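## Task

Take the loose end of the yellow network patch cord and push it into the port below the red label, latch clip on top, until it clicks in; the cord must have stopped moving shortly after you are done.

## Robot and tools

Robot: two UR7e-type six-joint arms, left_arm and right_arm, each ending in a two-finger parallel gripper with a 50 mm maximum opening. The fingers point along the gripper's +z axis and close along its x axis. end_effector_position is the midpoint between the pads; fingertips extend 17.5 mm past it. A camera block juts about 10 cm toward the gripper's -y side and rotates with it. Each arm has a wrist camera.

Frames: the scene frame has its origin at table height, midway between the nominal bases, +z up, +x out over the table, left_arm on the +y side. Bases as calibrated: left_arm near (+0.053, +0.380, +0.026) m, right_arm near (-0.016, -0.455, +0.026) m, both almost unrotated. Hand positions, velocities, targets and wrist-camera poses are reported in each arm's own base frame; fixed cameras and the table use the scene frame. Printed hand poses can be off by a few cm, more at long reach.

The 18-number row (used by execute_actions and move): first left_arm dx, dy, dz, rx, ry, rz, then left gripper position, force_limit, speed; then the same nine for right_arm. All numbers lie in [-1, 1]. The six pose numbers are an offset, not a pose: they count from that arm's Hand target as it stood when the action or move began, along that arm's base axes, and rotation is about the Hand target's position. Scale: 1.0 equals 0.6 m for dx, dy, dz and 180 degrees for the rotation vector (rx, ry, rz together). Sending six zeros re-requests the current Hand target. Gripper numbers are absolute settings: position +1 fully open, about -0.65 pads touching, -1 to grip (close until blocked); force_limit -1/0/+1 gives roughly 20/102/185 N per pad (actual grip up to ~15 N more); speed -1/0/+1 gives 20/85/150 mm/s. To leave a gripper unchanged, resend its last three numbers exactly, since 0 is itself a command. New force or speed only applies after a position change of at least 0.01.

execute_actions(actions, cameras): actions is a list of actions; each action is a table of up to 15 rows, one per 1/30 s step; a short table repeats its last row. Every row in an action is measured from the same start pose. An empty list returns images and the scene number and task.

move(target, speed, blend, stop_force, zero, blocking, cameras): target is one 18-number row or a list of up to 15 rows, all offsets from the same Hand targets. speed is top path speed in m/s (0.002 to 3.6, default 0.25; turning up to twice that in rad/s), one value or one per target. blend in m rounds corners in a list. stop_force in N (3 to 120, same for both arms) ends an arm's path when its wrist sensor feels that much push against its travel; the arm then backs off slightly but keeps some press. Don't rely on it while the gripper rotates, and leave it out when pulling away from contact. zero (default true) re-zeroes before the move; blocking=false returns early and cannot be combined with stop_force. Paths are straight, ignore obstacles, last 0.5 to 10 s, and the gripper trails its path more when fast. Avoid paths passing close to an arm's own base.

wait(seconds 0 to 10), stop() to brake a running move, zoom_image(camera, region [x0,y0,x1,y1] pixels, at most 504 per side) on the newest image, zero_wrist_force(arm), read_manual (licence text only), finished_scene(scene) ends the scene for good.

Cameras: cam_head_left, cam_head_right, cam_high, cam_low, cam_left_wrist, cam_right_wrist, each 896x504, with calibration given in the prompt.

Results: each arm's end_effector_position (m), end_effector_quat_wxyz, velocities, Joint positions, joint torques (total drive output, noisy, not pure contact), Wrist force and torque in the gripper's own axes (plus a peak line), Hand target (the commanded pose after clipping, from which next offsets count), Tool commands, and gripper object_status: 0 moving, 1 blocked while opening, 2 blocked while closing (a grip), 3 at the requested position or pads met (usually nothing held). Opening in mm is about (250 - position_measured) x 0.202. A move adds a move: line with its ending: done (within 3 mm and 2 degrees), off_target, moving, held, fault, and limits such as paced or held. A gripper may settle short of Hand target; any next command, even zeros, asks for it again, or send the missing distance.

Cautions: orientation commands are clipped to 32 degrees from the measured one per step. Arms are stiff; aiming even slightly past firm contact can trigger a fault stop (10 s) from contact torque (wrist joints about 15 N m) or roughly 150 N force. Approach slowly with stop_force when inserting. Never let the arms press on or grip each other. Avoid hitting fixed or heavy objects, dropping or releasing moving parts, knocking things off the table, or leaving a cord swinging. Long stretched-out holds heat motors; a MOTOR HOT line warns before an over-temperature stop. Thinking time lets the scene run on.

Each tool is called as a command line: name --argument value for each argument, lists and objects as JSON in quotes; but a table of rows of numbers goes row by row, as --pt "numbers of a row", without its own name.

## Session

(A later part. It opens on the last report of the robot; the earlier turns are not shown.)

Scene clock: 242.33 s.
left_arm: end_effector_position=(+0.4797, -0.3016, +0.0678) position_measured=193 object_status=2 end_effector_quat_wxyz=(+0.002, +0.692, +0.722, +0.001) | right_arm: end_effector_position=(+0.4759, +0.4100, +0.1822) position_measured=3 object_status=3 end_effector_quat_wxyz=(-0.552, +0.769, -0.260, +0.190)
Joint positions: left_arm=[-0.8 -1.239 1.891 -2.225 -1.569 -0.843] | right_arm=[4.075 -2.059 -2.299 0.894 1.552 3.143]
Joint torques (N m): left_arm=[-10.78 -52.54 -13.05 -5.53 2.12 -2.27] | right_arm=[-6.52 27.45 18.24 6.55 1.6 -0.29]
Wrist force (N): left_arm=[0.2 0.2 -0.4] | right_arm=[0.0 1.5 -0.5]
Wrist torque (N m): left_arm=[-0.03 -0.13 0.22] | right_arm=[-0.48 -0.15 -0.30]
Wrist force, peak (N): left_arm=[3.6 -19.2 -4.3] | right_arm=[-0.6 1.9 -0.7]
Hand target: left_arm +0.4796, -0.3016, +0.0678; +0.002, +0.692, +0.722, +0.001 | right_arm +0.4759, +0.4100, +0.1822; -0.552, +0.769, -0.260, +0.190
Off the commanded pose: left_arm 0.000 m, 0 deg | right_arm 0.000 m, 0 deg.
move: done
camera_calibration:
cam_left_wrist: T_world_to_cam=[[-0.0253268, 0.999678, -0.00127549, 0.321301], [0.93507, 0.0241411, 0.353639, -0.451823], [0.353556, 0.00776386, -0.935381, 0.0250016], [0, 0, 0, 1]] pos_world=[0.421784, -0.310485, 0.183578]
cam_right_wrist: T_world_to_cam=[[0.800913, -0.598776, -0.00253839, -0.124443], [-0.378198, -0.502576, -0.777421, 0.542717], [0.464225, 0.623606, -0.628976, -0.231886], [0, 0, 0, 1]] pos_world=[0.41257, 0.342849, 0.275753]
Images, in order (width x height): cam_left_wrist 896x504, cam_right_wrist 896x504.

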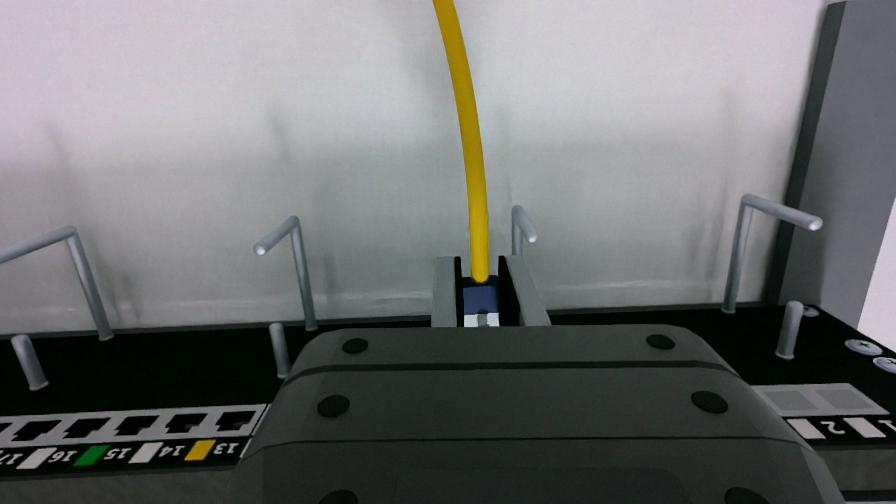

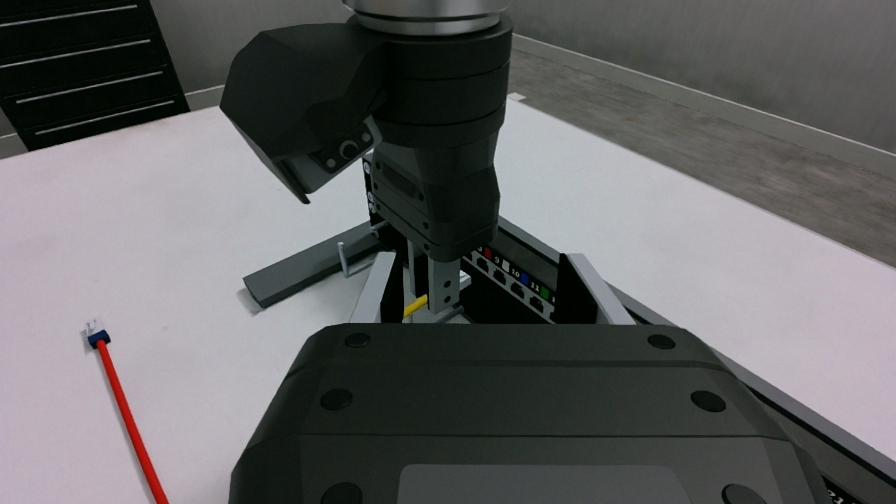

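move --pt "0 -0.001 0.0005 0.0244 0.001 0 -1 -0.5 -0.9 0 0 0 0 0 0 1 -0.8 -0.9" --pt "0.025 0.0002 0.0005 0.0244 0.001 0 -1 -0.5 -0.9 0 0 0 0 0 0 1 -0.8 -0.9" --speed 0.03 --cameras '["cam_right_wrist"]'

zoom_image --camera "cam_right_wrist" --region '[460, 250, 500, 290]'

move --target '[0.013,0.0005,0,0,0,0,-1,-0.5,-0.9,0,0,0,0,0,0,1,-0.8,-0.9]' --speed 0.01 --stop_force 9 --cameras '["cam_right_wrist"]'

zoom_image --camera "cam_right_wrist" --region '[470, 250, 500, 280]'

Scene clock: 255.50 s.
left_arm: end_effector_position=(+0.4944, -0.3015, +0.0681) position_measured=193 object_status=2 end_effector_quat_wxyz=(-0.026, +0.691, +0.722, +0.028) | right_arm: end_effector_position=(+0.4759, +0.4100, +0.1822) position_measured=3 object_status=3 end_effector_quat_wxyz=(-0.552, +0.769, -0.260, +0.190)
Joint positions: left_arm=[-0.804 -1.199 1.815 -2.132 -1.518 -0.849] | right_arm=[4.075 -2.059 -2.299 0.894 1.552 3.143]
Joint torques (N m): left_arm=[10.71 -28.15 -26.86 -0.48 2.22 2.4] | right_arm=[-6.32 28.37 18.42 6.47 1.62 -0.22]
Wrist force (N): left_arm=[0.3 0.4 -0.6] | right_arm=[-0.3 1.6 -0.8]
Wrist torque (N m): left_arm=[0.01 -0.16 0.23] | right_arm=[-0.46 -0.11 -0.30]
Wrist force, peak (N): left_arm=[-0.3 0.3 -0.9] | right_arm=[-0.3 1.9 -0.8]
Hand target: left_arm +0.4946, -0.3015, +0.0681; -0.026, +0.691, +0.722, +0.028 | right_arm +0.4759, +0.4100, +0.1822; -0.552, +0.769, -0.260, +0.190
Off the commanded pose: left_arm 0.000 m, 0 deg | right_arm 0.000 m, 0 deg.
move: done
camera_calibration:
cam_right_wrist: T_world_to_cam=[[0.800913, -0.598776, -0.00253839, -0.124443], [-0.378198, -0.502576, -0.777421, 0.542717], [0.464225, 0.623606, -0.628976, -0.231886], [0, 0, 0, 1]] pos_world=[0.41257, 0.342849, 0.275753]
Images, in order (width x height): cam_right_wrist 896x504.

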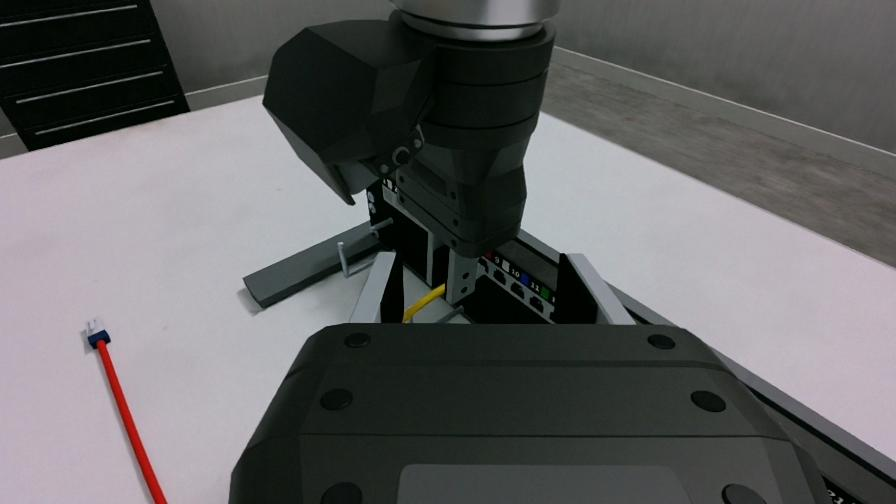

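Scaled by 12.600 from the camera's 896x504 image, which has a finer 1280x720 frame.

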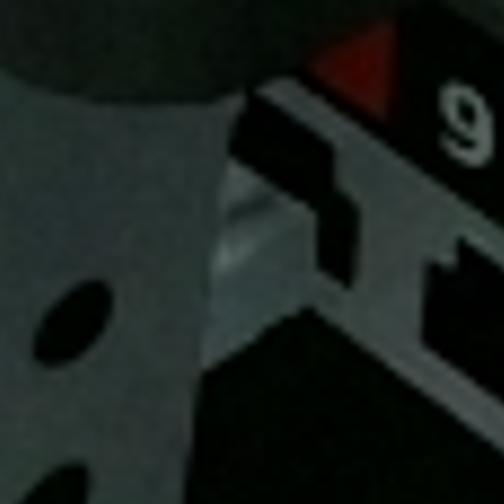

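Scene clock: 257.03 s.
left_arm: end_effector_position=(+0.4980, -0.3014, +0.0681) position_measured=193 object_status=2 end_effector_quat_wxyz=(-0.026, +0.691, +0.722, +0.028) | right_arm: end_effector_position=(+0.4759, +0.4100, +0.1822) position_measured=3 object_status=3 end_effector_quat_wxyz=(-0.552, +0.769, -0.260, +0.190)
Joint positions: left_arm=[-0.8 -1.193 1.806 -2.13 -1.518 -0.844] | right_arm=[4.075 -2.059 -2.299 0.894 1.552 3.143]
Joint torques (N m): left_arm=[-7.98 -53.7 -12.2 -5.22 3.02 -1.98] | right_arm=[-6.08 28.59 18.17 6.45 1.66 -0.23]
Wrist force (N): left_arm=[-2.7 -5.1 -1.3] | right_arm=[-0.3 1.8 -0.5]
Wrist torque (N m): left_arm=[-0.15 -0.16 0.23] | right_arm=[-0.42 -0.10 -0.30]
Wrist force, peak (N): left_arm=[-3.6 -12.5 -1.0] | right_arm=[-0.3 1.8 -0.8]
Hand target: left_arm +0.4980, -0.3014, +0.0681; -0.026, +0.691, +0.722, +0.028 (not the last commanded pose) | right_arm +0.4759, +0.4100, +0.1822; -0.552, +0.769, -0.260, +0.190
Off the commanded pose: left_arm 0.004 m, 0 deg | right_arm 0.000 m, 0 deg.
move: contact (left_arm)
camera_calibration:
cam_right_wrist: T_world_to_cam=[[0.800913, -0.598776, -0.00253839, -0.124443], [-0.378198, -0.502576, -0.777421, 0.542717], [0.464225, 0.623606, -0.628976, -0.231886], [0, 0, 0, 1]] pos_world=[0.41257, 0.342849, 0.275753]
Images, in order (width x height): cam_right_wrist 896x504.

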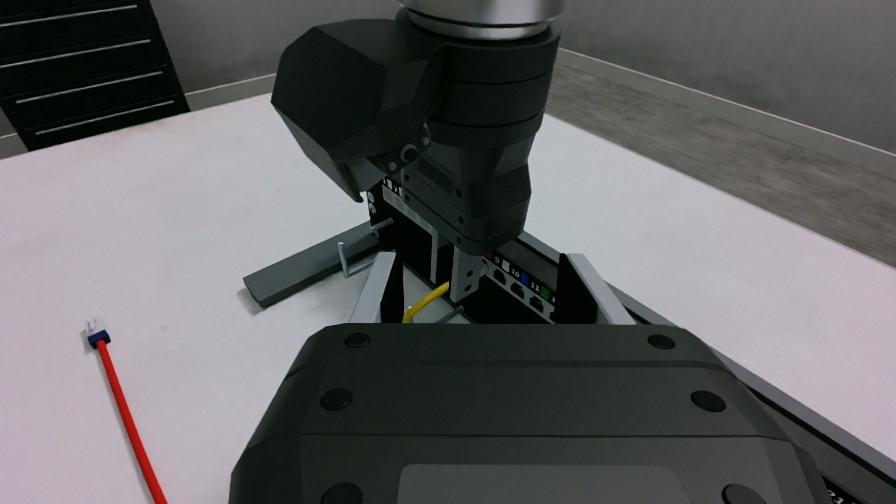

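Scaled by 16.800 from the camera's 896x504 image, which has a finer 1280x720 frame.

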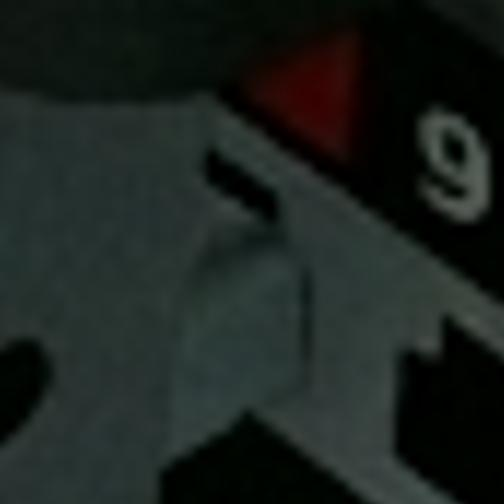

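move --pt "-0.0025 0 0 0 0 0 -1 -0.5 -0.9 0 0 0 0 0 0 1 -0.8 -0.9" --pt "-0.0025 -0.0004 -0.0007 0 0 0 -1 -0.5 -0.9 0 0 0 0 0 0 1 -0.8 -0.9" --speed 0.02

move --target '[0.013,0.0005,0,0,0,0,-1,-0.5,-0.9,0,0,0,0,0,0,1,-0.8,-0.9]' --speed 0.01 --stop_force 9 --cameras '["cam_right_wrist"]'

zoom_image --camera "cam_right_wrist" --region '[470, 250, 500, 280]'

Scene clock: 262.43 s.
left_arm: end_effector_position=(+0.4965, -0.3016, +0.0679) position_measured=193 object_status=2 end_effector_quat_wxyz=(-0.026, +0.691, +0.722, +0.028) | right_arm: end_effector_position=(+0.4759, +0.4100, +0.1822) position_measured=3 object_status=3 end_effector_quat_wxyz=(-0.552, +0.769, -0.260, +0.190)
Joint positions: left_arm=[-0.802 -1.195 1.81 -2.131 -1.518 -0.846] | right_arm=[4.075 -2.059 -2.299 0.894 1.552 3.143]
Joint torques (N m): left_arm=[-10.88 -35.99 -13.76 -5.06 -1.65 -2.07] | right_arm=[-6.33 27.99 18.07 6.32 1.58 -0.11]
Wrist force (N): left_arm=[0.3 -0.1 -0.8] | right_arm=[-0.3 1.8 -0.7]
Wrist torque (N m): left_arm=[-0.07 -0.15 0.16] | right_arm=[-0.43 -0.11 -0.30]
Wrist force, peak (N): left_arm=[-3.1 -5.4 -1.0] | right_arm=[-0.4 1.8 -0.8]
Hand target: left_arm +0.4965, -0.3016, +0.0677; -0.026, +0.691, +0.722, +0.028 | right_arm +0.4759, +0.4100, +0.1822; -0.552, +0.769, -0.260, +0.190
Off the commanded pose: left_arm 0.000 m, 0 deg | right_arm 0.000 m, 0 deg.
move: done

Scene clock: 263.80 s.
left_arm: end_effector_position=(+0.4981, -0.3017, +0.0677) position_measured=193 object_status=2 end_effector_quat_wxyz=(-0.026, +0.691, +0.722, +0.027) | right_arm: end_effector_position=(+0.4759, +0.4100, +0.1822) position_measured=3 object_status=3 end_effector_quat_wxyz=(-0.552, +0.769, -0.260, +0.190)
Joint positions: left_arm=[-0.8 -1.192 1.806 -2.131 -1.518 -0.844] | right_arm=[4.075 -2.059 -2.299 0.894 1.552 3.143]
Joint torques (N m): left_arm=[-8.94 -53.4 -13.19 -5.74 1.4 -1.97] | right_arm=[-6.32 28.03 18.03 6.47 1.6 -0.09]
Wrist force (N): left_arm=[-0.1 -5.8 -3.2] | right_arm=[-0.1 1.6 -0.8]
Wrist torque (N m): left_arm=[-0.22 -0.11 0.16] | right_arm=[-0.45 -0.14 -0.30]
Wrist force, peak (N): left_arm=[-1.2 -13.1 -3.3] | right_arm=[-0.1 1.8 -0.9]
Hand target: left_arm +0.4981, -0.3017, +0.0677; -0.026, +0.691, +0.722, +0.027 (not the last commanded pose) | right_arm +0.4759, +0.4100, +0.1822; -0.552, +0.769, -0.260, +0.190
Off the commanded pose: left_arm 0.006 m, 0 deg | right_arm 0.000 m, 0 deg.
move: contact (left_arm)
camera_calibration:
cam_right_wrist: T_world_to_cam=[[0.800913, -0.598776, -0.00253839, -0.124443], [-0.378198, -0.502576, -0.777421, 0.542717], [0.464225, 0.623606, -0.628976, -0.231886], [0, 0, 0, 1]] pos_world=[0.41257, 0.342849, 0.275753]
Images, in order (width x height): cam_right_wrist 896x504.

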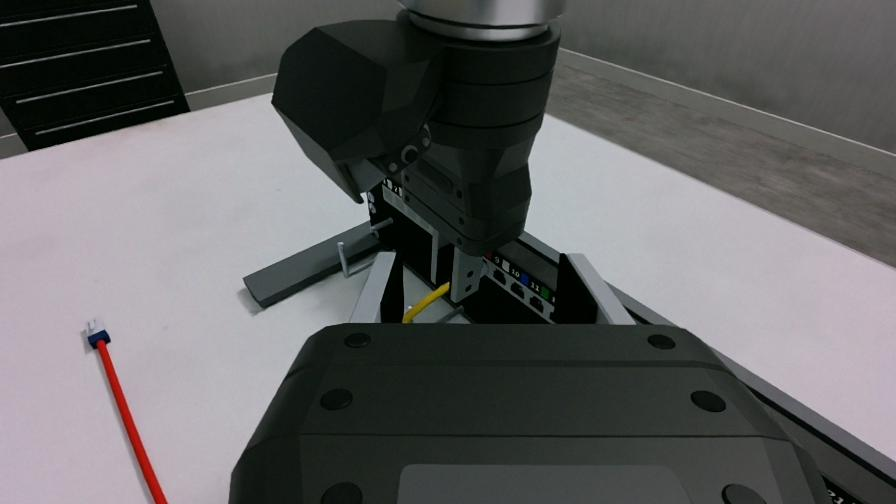

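Scaled by 16.800 from the camera's 896x504 image, which has a finer 1280x720 frame.

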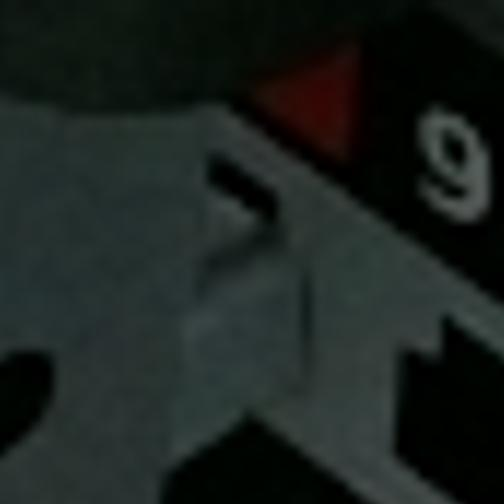

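move --pt "-0.0025 0 0 0 0 0 -1 -0.5 -0.9 0 0 0 0 0 0 1 -0.8 -0.9" --pt "-0.0025 -0.0005 0.0003 0.011 0 0 -1 -0.5 -0.9 0 0 0 0 0 0 1 -0.8 -0.9" --speed 0.02

move --target '[0.013,0.0005,0,0,0,0,-1,-0.5,-0.9,0,0,0,0,0,0,1,-0.8,-0.9]' --speed 0.01 --stop_force 9 --cameras '["cam_right_wrist"]'

zoom_image --camera "cam_right_wrist" --region '[470, 250, 500, 280]'

Scene clock: 272.77 s.
left_arm: end_effector_position=(+0.4966, -0.3020, +0.0679) position_measured=193 object_status=2 end_effector_quat_wxyz=(-0.038, +0.691, +0.721, +0.040) | right_arm: end_effector_position=(+0.4759, +0.4100, +0.1822) position_measured=3 object_status=3 end_effector_quat_wxyz=(-0.552, +0.769, -0.260, +0.190)
Joint positions: left_arm=[-0.813 -1.187 1.792 -2.096 -1.495 -0.858] | right_arm=[4.075 -2.059 -2.299 0.894 1.552 3.143]
Joint torques (N m): left_arm=[-10.6 -28.14 -28.15 -0.06 2.41 -2.17] | right_arm=[-6.69 28.65 17.97 6.43 1.61 -0.08]
Wrist force (N): left_arm=[0.5 0.1 -0.4] | right_arm=[-0.6 1.5 -0.5]
Wrist torque (N m): left_arm=[-0.04 -0.19 0.16] | right_arm=[-0.46 -0.06 -0.30]
Wrist force, peak (N): left_arm=[-0.2 -5.9 -3.4] | right_arm=[-0.3 1.8 -1.0]
Hand target: left_arm +0.4966, -0.3020, +0.0679; -0.038, +0.691, +0.721, +0.040 | right_arm +0.4759, +0.4100, +0.1822; -0.552, +0.769, -0.260, +0.190
Off the commanded pose: left_arm 0.000 m, 0 deg | right_arm 0.000 m, 0 deg.
move: done

Scene clock: 274.63 s.
left_arm: end_effector_position=(+0.5030, -0.3017, +0.0679) position_measured=193 object_status=2 end_effector_quat_wxyz=(-0.038, +0.691, +0.721, +0.040) | right_arm: end_effector_position=(+0.4759, +0.4100, +0.1822) position_measured=3 object_status=3 end_effector_quat_wxyz=(-0.552, +0.769, -0.260, +0.190)
Joint positions: left_arm=[-0.804 -1.176 1.776 -2.091 -1.494 -0.85] | right_arm=[4.075 -2.059 -2.299 0.894 1.552 3.143]
Joint torques (N m): left_arm=[-9.96 -53.84 -11.85 -4.76 0.85 -2.26] | right_arm=[-6.22 28.47 17.83 6.37 1.63 0.03]
Wrist force (N): left_arm=[-1.1 -1.6 -2.8] | right_arm=[-0.3 1.7 -0.7]
Wrist torque (N m): left_arm=[-0.07 -0.11 0.19] | right_arm=[-0.44 -0.11 -0.30]
Wrist force, peak (N): left_arm=[-0.4 -9.4 -2.8] | right_arm=[-0.4 1.8 -0.7]
Hand target: left_arm +0.5030, -0.3017, +0.0679; -0.038, +0.691, +0.721, +0.040 (not the last commanded pose) | right_arm +0.4759, +0.4100, +0.1822; -0.552, +0.769, -0.260, +0.190
Off the commanded pose: left_arm 0.001 m, 0 deg | right_arm 0.000 m, 0 deg.
move: contact (left_arm)
camera_calibration:
cam_right_wrist: T_world_to_cam=[[0.800913, -0.598776, -0.00253839, -0.124443], [-0.378198, -0.502576, -0.777421, 0.542717], [0.464225, 0.623606, -0.628976, -0.231886], [0, 0, 0, 1]] pos_world=[0.41257, 0.342849, 0.275753]
Images, in order (width x height): cam_right_wrist 896x504.

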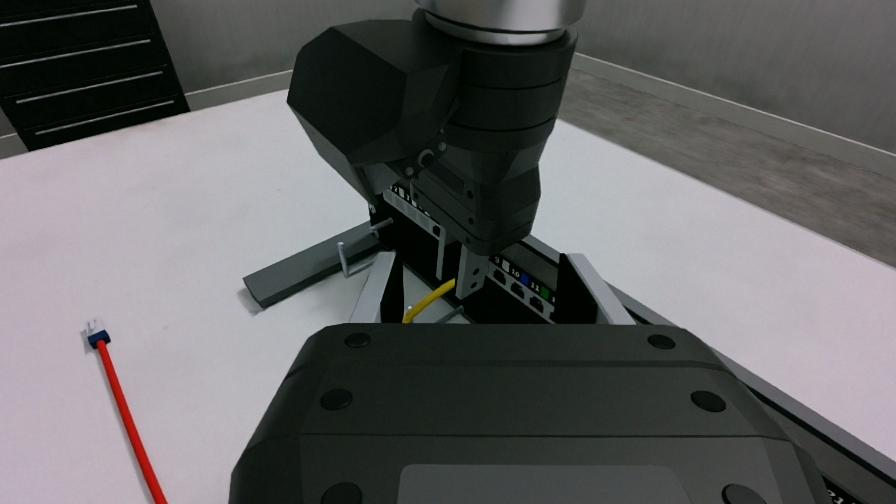

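Scaled by 16.800 from the camera's 896x504 image, which has a finer 1280x720 frame.

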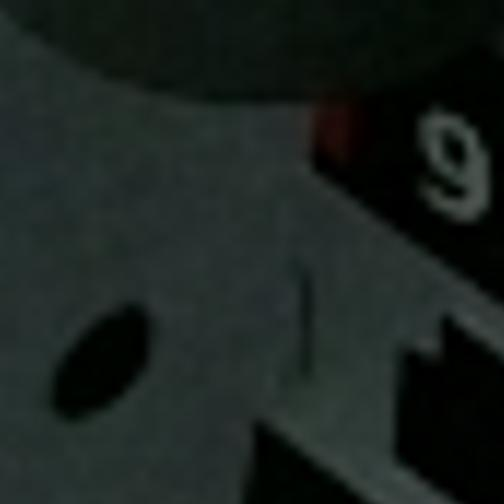

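move --target '[0.018,0.0007,0,0,0,0,-1,-0.5,-0.9,0,0,0,0,0,0,1,-0.8,-0.9]' --speed 0.01 --stop_force 14 --cameras '["cam_right_wrist","cam_left_wrist"]'

Scene clock: 280.80 s.
left_arm: end_effector_position=(+0.5061, -0.3017, +0.0679) position_measured=193 object_status=2 end_effector_quat_wxyz=(-0.038, +0.691, +0.721, +0.040) | right_arm: end_effector_position=(+0.4759, +0.4100, +0.1822) position_measured=3 object_status=3 end_effector_quat_wxyz=(-0.552, +0.769, -0.260, +0.190)
Joint positions: left_arm=[-0.8 -1.17 1.768 -2.089 -1.494 -0.846] | right_arm=[4.075 -2.059 -2.299 0.894 1.552 3.143]
Joint torques (N m): left_arm=[-7.82 -53.78 -12.55 -5.82 -0.53 -2.09] | right_arm=[-5.97 28.53 17.41 6.26 1.48 0]
Wrist force (N): left_arm=[-0.6 -8.2 -4.8] | right_arm=[-0.2 1.6 -0.6]
Wrist torque (N m): left_arm=[-0.25 -0.10 0.16] | right_arm=[-0.45 -0.13 -0.30]
Wrist force, peak (N): left_arm=[-0.4 -17.4 -5.2] | right_arm=[-0.4 2.0 -0.9]
Hand target: left_arm +0.5061, -0.3017, +0.0679; -0.038, +0.691, +0.721, +0.040 (not the last commanded pose) | right_arm +0.4759, +0.4100, +0.1822; -0.552, +0.769, -0.260, +0.190
Off the commanded pose: left_arm 0.008 m, 0 deg | right_arm 0.000 m, 0 deg.
move: contact (left_arm)
camera_calibration:
cam_left_wrist: T_world_to_cam=[[-0.0249661, 0.99369, 0.109349, 0.312586], [0.936213, -0.0151151, 0.351109, -0.488827], [0.350546, 0.11114, -0.929928, 0.0481326], [0, 0, 0, 1]] pos_world=[0.448578, -0.323352, 0.18221]
cam_right_wrist: T_world_to_cam=[[0.800913, -0.598776, -0.00253839, -0.124443], [-0.378198, -0.502576, -0.777421, 0.542717], [0.464225, 0.623606, -0.628976, -0.231886], [0, 0, 0, 1]] pos_world=[0.41257, 0.342849, 0.275753]
Images, in order (width x height): cam_left_wrist 896x504, cam_right_wrist 896x504.

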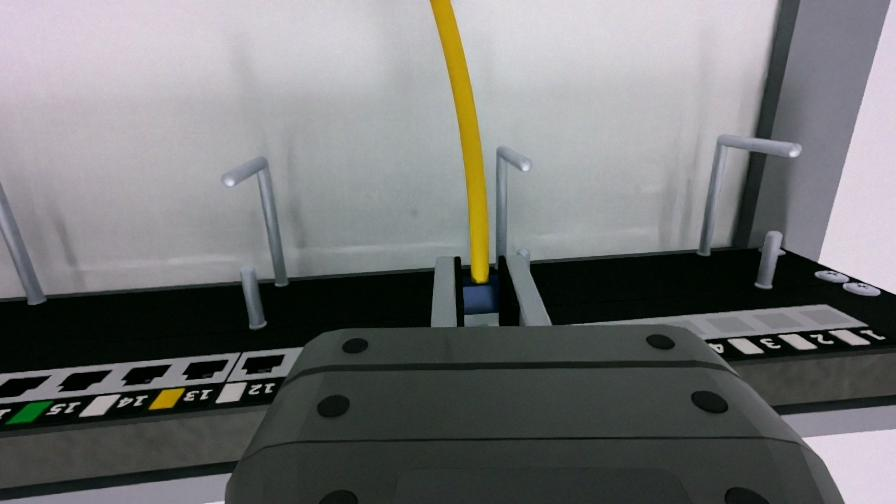

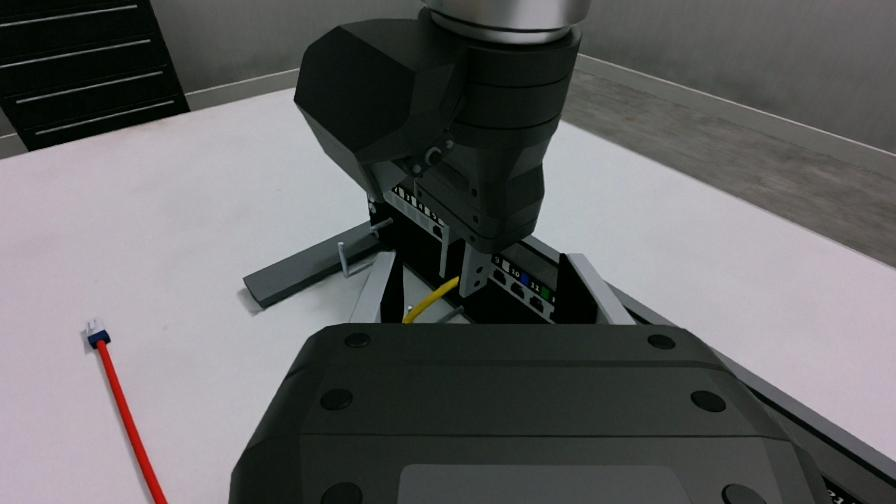

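move --target '[0.01,0.0004,0,0,0,0,-1,-0.5,-0.9,0,0,0,0,0,0,1,-0.8,-0.9]' --speed 0.01 --stop_force 30 --zero false --cameras '["cam_right_wrist"]'

zoom_image --camera "cam_right_wrist" --region '[455, 235, 505, 285]'

Scene clock: 285.83 s.
left_arm: end_effector_position=(+0.5121, -0.3014, +0.0679) position_measured=193 object_status=2 end_effector_quat_wxyz=(-0.038, +0.691, +0.721, +0.040) | right_arm: end_effector_position=(+0.4759, +0.4100, +0.1822) position_measured=3 object_status=3 end_effector_quat_wxyz=(-0.552, +0.769, -0.260, +0.190)
Joint positions: left_arm=[-0.793 -1.16 1.753 -2.085 -1.493 -0.839] | right_arm=[4.075 -2.059 -2.299 0.894 1.552 3.143]
Joint torques (N m): left_arm=[16.09 -29.71 -30.68 -1.95 6.15 2.6] | right_arm=[-6.44 28.68 18.29 6.22 1.43 0.11]
Wrist force (N): left_arm=[1.4 -18.2 -4.9] | right_arm=[-0.4 1.6 -0.6]
Wrist torque (N m): left_arm=[-0.40 -0.05 0.17] | right_arm=[-0.45 -0.09 -0.30]
Wrist force, peak (N): left_arm=[1.9 -20.0 -3.6] | right_arm=[-0.6 1.9 -0.7]
Hand target: left_arm +0.5121, -0.3014, +0.0679; -0.038, +0.691, +0.721, +0.040 | right_arm +0.4759, +0.4100, +0.1822; -0.552, +0.769, -0.260, +0.190
Off the commanded pose: left_arm 0.000 m, 0 deg | right_arm 0.000 m, 0 deg.
move: done
camera_calibration:
cam_right_wrist: T_world_to_cam=[[0.800913, -0.598776, -0.00253839, -0.124443], [-0.378198, -0.502576, -0.777421, 0.542717], [0.464225, 0.623606, -0.628976, -0.231886], [0, 0, 0, 1]] pos_world=[0.41257, 0.342849, 0.275753]
Images, in order (width x height): cam_right_wrist 896x504.

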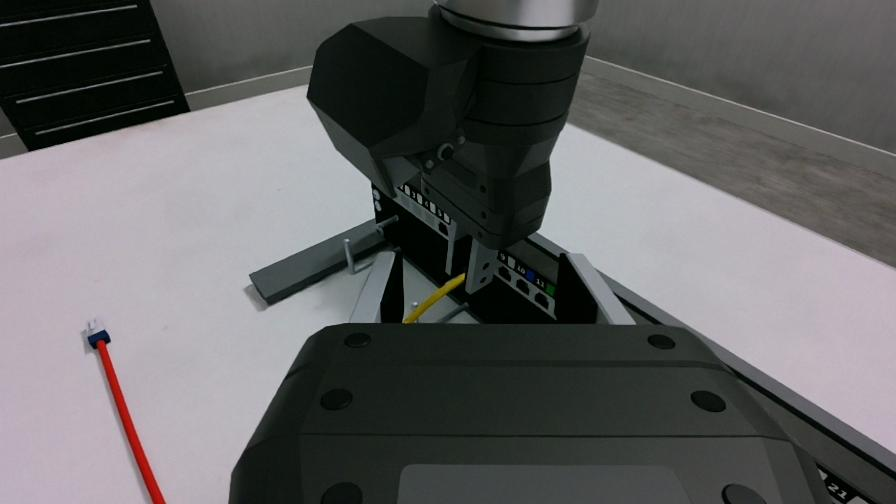

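Scaled by 10.080 from the camera's 896x504 image, which has a finer 1280x720 frame.

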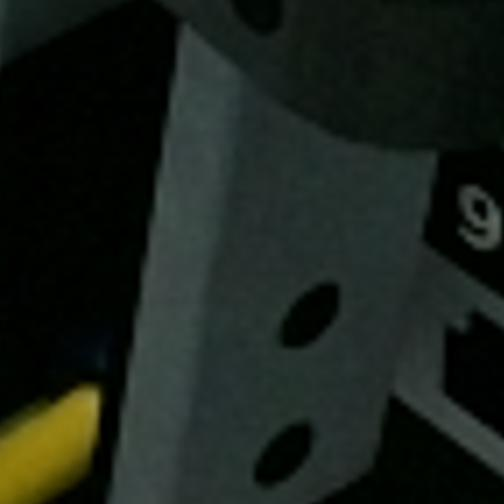

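move --pt "0 0 0 0 0 0 -1 -0.5 -0.9 -0.05 -0.25 0.2 0 0 0 -1 -0.8 -0.9" --pt "0 0 0 0 0 0 -1 -0.5 -0.9 0.33 -0.3 0.25 -0.18 0.368 -0.2525 -1 -0.8 -0.9" --speed 0.25 --blend 0.03

move --pt "0 0 0 0 0 0 -1 -0.5 -0.9 0.0 0.08 -0.08 0.222 0 0 -1 -0.8 -0.9" --pt "0 0 0 0 0 0 -1 -0.5 -0.9 0.0 0.225 -0.423 0.222 0 0 -1 -0.8 -0.9" --speed 0.1 --cameras '["cam_right_wrist"]'

Scene clock: 303.83 s.
left_arm: end_effector_position=(+0.5121, -0.3014, +0.0679) position_measured=193 object_status=2 end_effector_quat_wxyz=(-0.038, +0.691, +0.721, +0.040) | right_arm: end_effector_position=(+0.6739, +0.2300, +0.3322) position_measured=251 object_status=3 end_effector_quat_wxyz=(+0.000, +0.707, -0.707, +0.001)
Joint positions: left_arm=[-0.793 -1.16 1.753 -2.085 -1.493 -0.839] | right_arm=[3.659 -2.094 -0.893 -1.726 1.569 3.66]
Joint torques (N m): left_arm=[15.27 -30.19 -30.77 -2.01 6.09 2.59] | right_arm=[-6.88 43.53 33.25 0.09 1.35 1.63]
Wrist force (N): left_arm=[1.3 -18.4 -4.8] | right_arm=[0.3 -0.3 0.0]
Wrist torque (N m): left_arm=[-0.44 -0.05 0.17] | right_arm=[-0.41 0.00 -0.16]
Wrist force, peak (N): left_arm=[1.3 -18.6 -5.0] | right_arm=[-0.4 2.3 -1.9]
Hand target: left_arm +0.5121, -0.3014, +0.0679; -0.038, +0.691, +0.721, +0.040 | right_arm +0.6739, +0.2300, +0.3322; +0.000, +0.707, -0.707, +0.001
Off the commanded pose: left_arm 0.000 m, 0 deg | right_arm 0.000 m, 0 deg.
move: done

Scene clock: 310.43 s.
left_arm: end_effector_position=(+0.5121, -0.3014, +0.0679) position_measured=193 object_status=2 end_effector_quat_wxyz=(-0.038, +0.691, +0.721, +0.040) | right_arm: end_effector_position=(+0.6739, +0.3649, +0.0786) position_measured=251 object_status=3 end_effector_quat_wxyz=(-0.241, +0.665, -0.665, -0.241)
Joint positions: left_arm=[-0.793 -1.16 1.753 -2.085 -1.493 -0.839] | right_arm=[3.619 -2.303 -1.487 -0.555 2.176 3.736]
Joint torques (N m): left_arm=[15.22 -29.74 -29.18 -1.86 6.16 2.38] | right_arm=[6.61 47.58 29.21 7.3 -1.06 1.47]
Wrist force (N): left_arm=[1.1 -18.5 -5.1] | right_arm=[-0.1 0.3 -0.3]
Wrist torque (N m): left_arm=[-0.45 0.00 0.17] | right_arm=[-0.33 0.26 -0.17]
Wrist force, peak (N): left_arm=[1.4 -18.8 -4.9] | right_arm=[0.9 -0.7 0.2]
Hand target: left_arm +0.5121, -0.3014, +0.0679; -0.038, +0.691, +0.721, +0.040 | right_arm +0.6739, +0.3650, +0.0784; -0.241, +0.664, -0.665, -0.241
Off the commanded pose: left_arm 0.000 m, 0 deg | right_arm 0.000 m, 0 deg.
move: done
camera_calibration:
cam_right_wrist: T_world_to_cam=[[-0.00225681, -0.757021, -0.653387, 0.33999], [-0.937106, -0.226457, 0.265612, 0.708287], [-0.349037, 0.612893, -0.708897, 0.197448], [0, 0, 0, 1]] pos_world=[0.733424, 0.296762, 0.173986]
Images, in order (width x height): cam_right_wrist 896x504.

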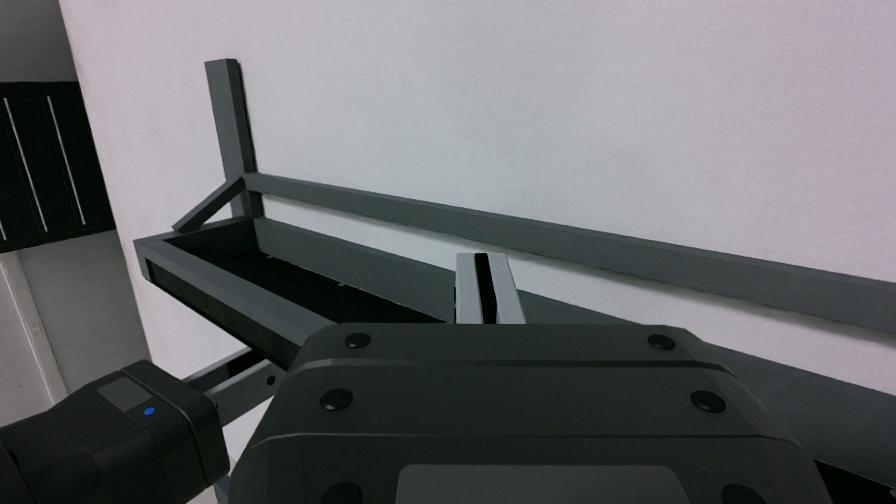

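move --pt "0 0 0 0 0 0 -1 -0.5 -0.9 0 0.06 0 0 0 0 -1 -0.5 -0.9" --pt "0 0 0 0 0 0 -1 -0.5 -0.9 -0.1 0.06 0 0 0 0 -1 -0.5 -0.9" --speed '[0.05,0.015]' --stop_force 5 --cameras '["cam_right_wrist"]'

move --target '[0,0,0,0,0,0,-1,-0.5,-0.9,-0.0018,0,0,0,0,0,-1,-0.5,-0.9]' --speed 0.01

move --target '[0.014,0.0006,0,0,0,0,-1,-0.5,-0.9,0,0,0,0,0,0,-1,-0.5,-0.9]' --speed 0.008 --stop_force 36 --cameras '["cam_left_wrist"]'

zoom_image --camera "cam_left_wrist" --region '[400, 220, 580, 340]'

Scene clock: 321.00 s.
left_arm: end_effector_position=(+0.5121, -0.3014, +0.0679) position_measured=193 object_status=2 end_effector_quat_wxyz=(-0.038, +0.691, +0.721, +0.040) | right_arm: end_effector_position=(+0.6420, +0.4010, +0.0784) position_measured=251 object_status=3 end_effector_quat_wxyz=(-0.241, +0.665, -0.665, -0.241)
Joint positions: left_arm=[-0.793 -1.16 1.753 -2.085 -1.493 -0.839] | right_arm=[3.689 -2.276 -1.552 -0.474 2.15 3.813]
Joint torques (N m): left_arm=[15.04 -29.28 -29.99 -2.85 5.97 2.33] | right_arm=[-6.94 46.31 28.5 0.45 2.9 -0.45]
Wrist force (N): left_arm=[0.8 -17.9 -5.0] | right_arm=[-1.3 -1.3 -0.3]
Wrist torque (N m): left_arm=[-0.39 -0.04 0.15] | right_arm=[-0.38 0.38 -0.16]
Wrist force, peak (N): left_arm=[0.1 -21.4 -5.7] | right_arm=[-1.5 -18.9 5.2]
Hand target: left_arm +0.5121, -0.3014, +0.0679; -0.038, +0.691, +0.721, +0.040 | right_arm +0.6420, +0.4010, +0.0784; -0.241, +0.665, -0.665, -0.241 (not the last commanded pose)
Off the commanded pose: left_arm 0.000 m, 0 deg | right_arm 0.028 m, 0 deg.
move: contact (right_arm); path passed 1 of 2 targets
camera_calibration:
cam_right_wrist: T_world_to_cam=[[-0.00225737, -0.757021, -0.653387, 0.367117], [-0.937073, -0.226514, 0.265678, 0.686606], [-0.349125, 0.612871, -0.708873, 0.164111], [0, 0, 0, 1]] pos_world=[0.701524, 0.332862, 0.173786]
Images, in order (width x height): cam_right_wrist 896x504.

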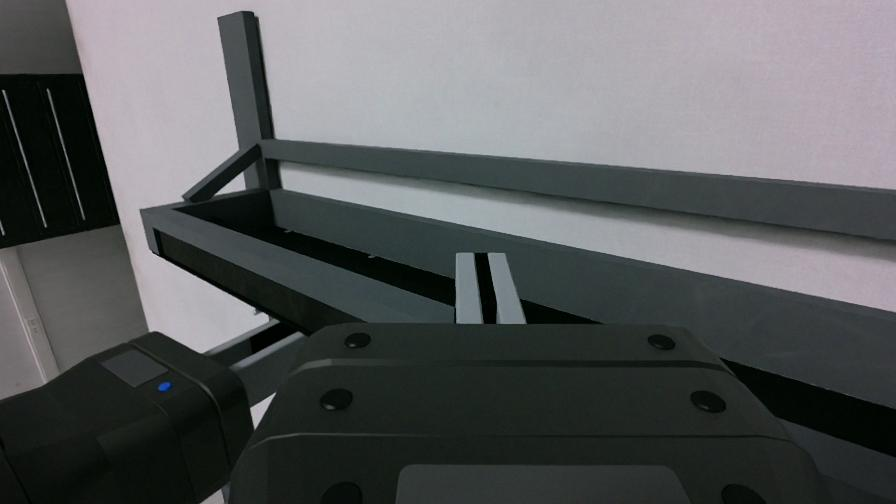

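Scene clock: 321.70 s.
left_arm: end_effector_position=(+0.5121, -0.3014, +0.0679) position_measured=193 object_status=2 end_effector_quat_wxyz=(-0.038, +0.691, +0.721, +0.040) | right_arm: end_effector_position=(+0.6410, +0.4010, +0.0784) position_measured=251 object_status=3 end_effector_quat_wxyz=(-0.241, +0.664, -0.665, -0.241)
Joint positions: left_arm=[-0.793 -1.16 1.753 -2.085 -1.493 -0.839] | right_arm=[3.689 -2.275 -1.555 -0.471 2.15 3.814]
Joint torques (N m): left_arm=[14.33 -30.21 -29.62 -3.21 6.26 2.37] | right_arm=[13.61 64.11 6.45 3.03 1.31 1.79]
Wrist force (N): left_arm=[-1.1 -24.1 -6.2] | right_arm=[-1.0 -26.9 4.8]
Wrist torque (N m): left_arm=[-0.45 -0.03 0.19] | right_arm=[-0.74 0.33 -0.35]
Wrist force, peak (N): left_arm=[-1.1 -24.1 -6.2] | right_arm=[-1.1 -26.9 4.9]
Hand target: left_arm +0.5121, -0.3014, +0.0679; -0.038, +0.691, +0.721, +0.040 | right_arm +0.6409, +0.4010, +0.0784; -0.241, +0.665, -0.665, -0.241
Off the commanded pose: left_arm 0.000 m, 0 deg | right_arm 0.000 m, 0 deg.
move: done

Scene clock: 323.67 s.
left_arm: end_effector_position=(+0.5205, -0.3011, +0.0679) position_measured=193 object_status=2 end_effector_quat_wxyz=(-0.038, +0.691, +0.721, +0.040) | right_arm: end_effector_position=(+0.6409, +0.4010, +0.0784) position_measured=251 object_status=3 end_effector_quat_wxyz=(-0.241, +0.665, -0.665, -0.241)
Joint positions: left_arm=[-0.783 -1.146 1.731 -2.078 -1.493 -0.828] | right_arm=[3.69 -2.275 -1.555 -0.471 2.15 3.814]
Joint torques (N m): left_arm=[17.58 -25.66 -44.32 -8.35 10.45 2.61] | right_arm=[25.71 53.89 5.15 -1.09 9.88 -0.39]
Wrist force (N): left_arm=[22.9 -54.4 -15.7] | right_arm=[15.1 -48.9 -7.4]
Wrist torque (N m): left_arm=[0.00 0.13 0.19] | right_arm=[-0.71 0.57 0.00]
Wrist force, peak (N): left_arm=[22.4 -55.1 -15.4] | right_arm=[15.2 -49.1 -7.3]
Hand target: left_arm +0.5205, -0.3011, +0.0679; -0.038, +0.691, +0.721, +0.040 | right_arm +0.6409, +0.4010, +0.0784; -0.241, +0.665, -0.665, -0.241
Off the commanded pose: left_arm 0.000 m, 0 deg | right_arm 0.000 m, 0 deg.
move: done
camera_calibration:
cam_left_wrist: T_world_to_cam=[[-0.0249661, 0.99369, 0.109349, 0.312349], [0.936213, -0.0151151, 0.351109, -0.5023], [0.350546, 0.11114, -0.929928, 0.043018], [0, 0, 0, 1]] pos_world=[0.462978, -0.322752, 0.18221]
Images, in order (width x height): cam_left_wrist 896x504.

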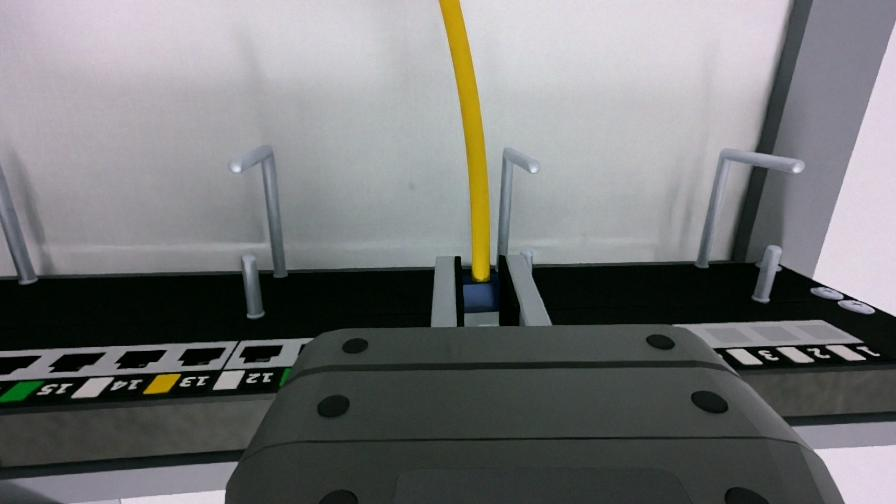

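Scaled by 2.800 from the camera's 896x504 image, which has a finer 1280x720 frame.

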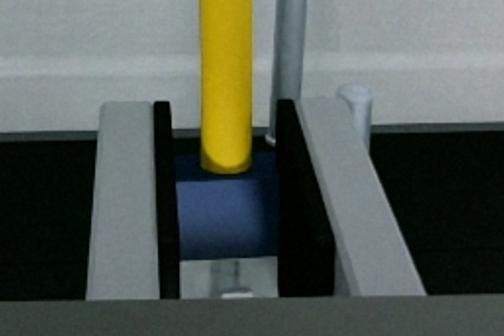

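move --pt "-0.007 0.0006 0 0 0 0 -1 -0.5 -0.9 0 0 0 0 0 0 -1 -0.5 -0.9" --pt "-0.007 0.0006 0 0 0 0 -0.05 -0.3 -0.9 0.04 0 0 0 0 0 -1 -0.5 -0.9" --pt "-0.09 0.003 0 0 0 0 -0.05 -0.3 -0.9 0.06 -0.13 0.2 0 0 0 -1 -0.5 -0.9" --pt "-0.13 0.004 0.1 0 0 0 -0.05 -0.3 -0.9 0.06 -0.25 0.3 0 0 0 -1 -0.5 -0.9" --pt "-0.08 0.17 0.27 -0.035 -0.002 0 -0.05 -0.3 -0.9 0.06 -0.35 0.3 0 0 0 -1 -0.5 -0.9" --speed 0.08 --cameras '["cam_left_wrist","cam_head_left"]'

zoom_image --camera "cam_left_wrist" --region '[200, 200, 400, 330]'

Scene clock: 336.73 s.
left_arm: end_effector_position=(+0.4725, -0.1992, +0.2298) position_measured=160 object_status=3 end_effector_quat_wxyz=(+0.002, +0.692, +0.722, +0.002) | right_arm: end_effector_position=(+0.6769, +0.1911, +0.2584) position_measured=251 object_status=3 end_effector_quat_wxyz=(-0.241, +0.665, -0.665, -0.241)
Joint positions: left_arm=[-0.664 -1.537 1.792 -1.831 -1.567 -0.707] | right_arm=[3.377 -2.03 -1.384 -1.106 2.244 3.445]
Joint torques (N m): left_arm=[9.1 -41.78 -28.94 -0.29 -2.56 2.75] | right_arm=[-7.17 58.16 25.28 0.54 3.92 -1.21]
Wrist force (N): left_arm=[0.4 -0.1 -0.6] | right_arm=[-2.0 -0.2 -0.9]
Wrist torque (N m): left_arm=[-0.04 -0.14 0.16] | right_arm=[-0.40 0.58 -0.05]
Wrist force, peak (N): left_arm=[22.8 -55.1 -15.7] | right_arm=[15.2 -49.1 -7.4]
Hand target: left_arm +0.4725, -0.1991, +0.2299; +0.002, +0.692, +0.722, +0.002 | right_arm +0.6769, +0.1910, +0.2584; -0.241, +0.665, -0.665, -0.241
Off the commanded pose: left_arm 0.000 m, 0 deg | right_arm 0.000 m, 0 deg.
move: done
camera_calibration:
cam_left_wrist: T_world_to_cam=[[-0.0253953, 0.999677, -0.000309932, 0.21884], [0.934001, 0.0238374, 0.356474, -0.505014], [0.356367, 0.0087633, -0.934305, 0.176925], [0, 0, 0, 1]] pos_world=[0.414191, -0.208282, 0.345394]
Images, in order (width x height): cam_head_left 896x504, cam_left_wrist 896x504.

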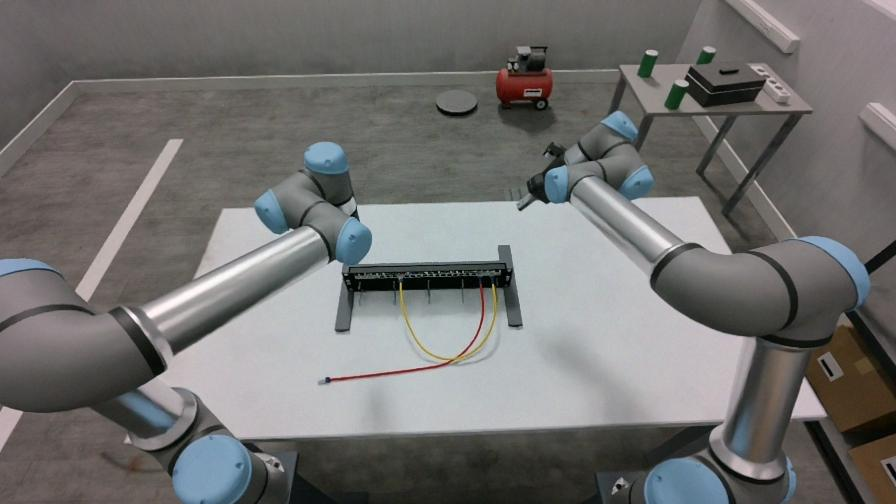

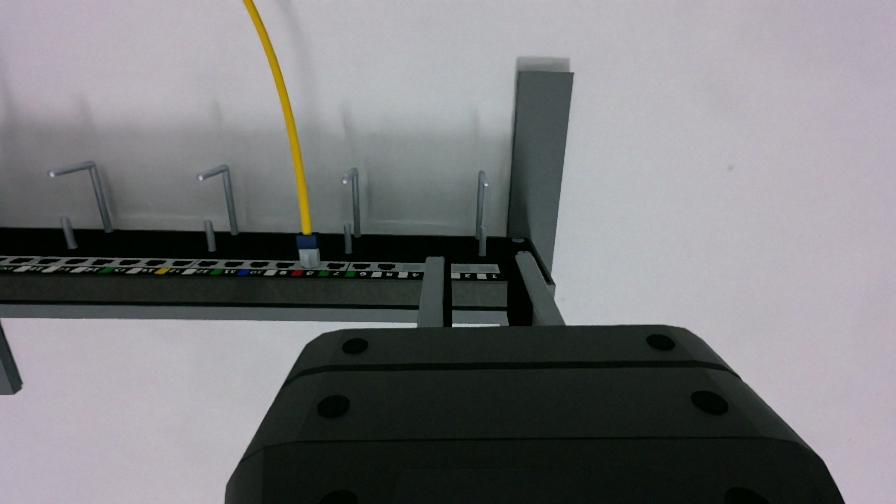

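Scaled by 2.520 from the camera's 896x504 image, which has a finer 1280x720 frame.

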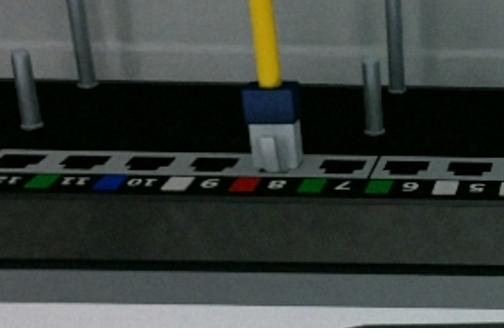

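wait --seconds 2

finished_scene --scene 2

Scene clock: 340.60 s.
left_arm: end_effector_position=(+0.4725, -0.1991, +0.2299) position_measured=160 object_status=3 end_effector_quat_wxyz=(+0.002, +0.692, +0.722, +0.002) | right_arm: end_effector_position=(+0.6769, +0.1910, +0.2584) position_measured=251 object_status=3 end_effector_quat_wxyz=(-0.241, +0.665, -0.665, -0.241)
Joint positions: left_arm=[-0.664 -1.537 1.792 -1.83 -1.567 -0.707] | right_arm=[3.376 -2.03 -1.384 -1.106 2.244 3.445]
Joint torques (N m): left_arm=[10.85 -41.94 -29.29 -0.35 -2.34 2.76] | right_arm=[-7.11 58.15 30.31 0.49 3.84 -1.18]
Wrist force (N): left_arm=[0.3 -0.1 -0.5] | right_arm=[-2.0 -0.2 -1.0]
Wrist torque (N m): left_arm=[-0.04 -0.14 0.16] | right_arm=[-0.39 0.58 -0.06]
Wrist force, peak (N): left_arm=[0.8 0.1 -0.7] | right_arm=[-2.3 -0.4 -1.1]
Hand target: left_arm +0.4725, -0.1991, +0.2299; +0.002, +0.692, +0.722, +0.002 | right_arm +0.6769, +0.1910, +0.2584; -0.241, +0.665, -0.665, -0.241
Tool commands: left_gripper/position=-0.05 left_gripper/force_limit=-0.3 left_gripper/speed=-0.9 right_gripper/position=-1.0 right_gripper/force_limit=-0.5 right_gripper/speed=-0.9
Off the commanded pose: left_arm 0.000 m, 0 deg | right_arm 0.000 m, 0 deg.
wait: 2.00 s; at rest from the start

The scene is finished: the task was done.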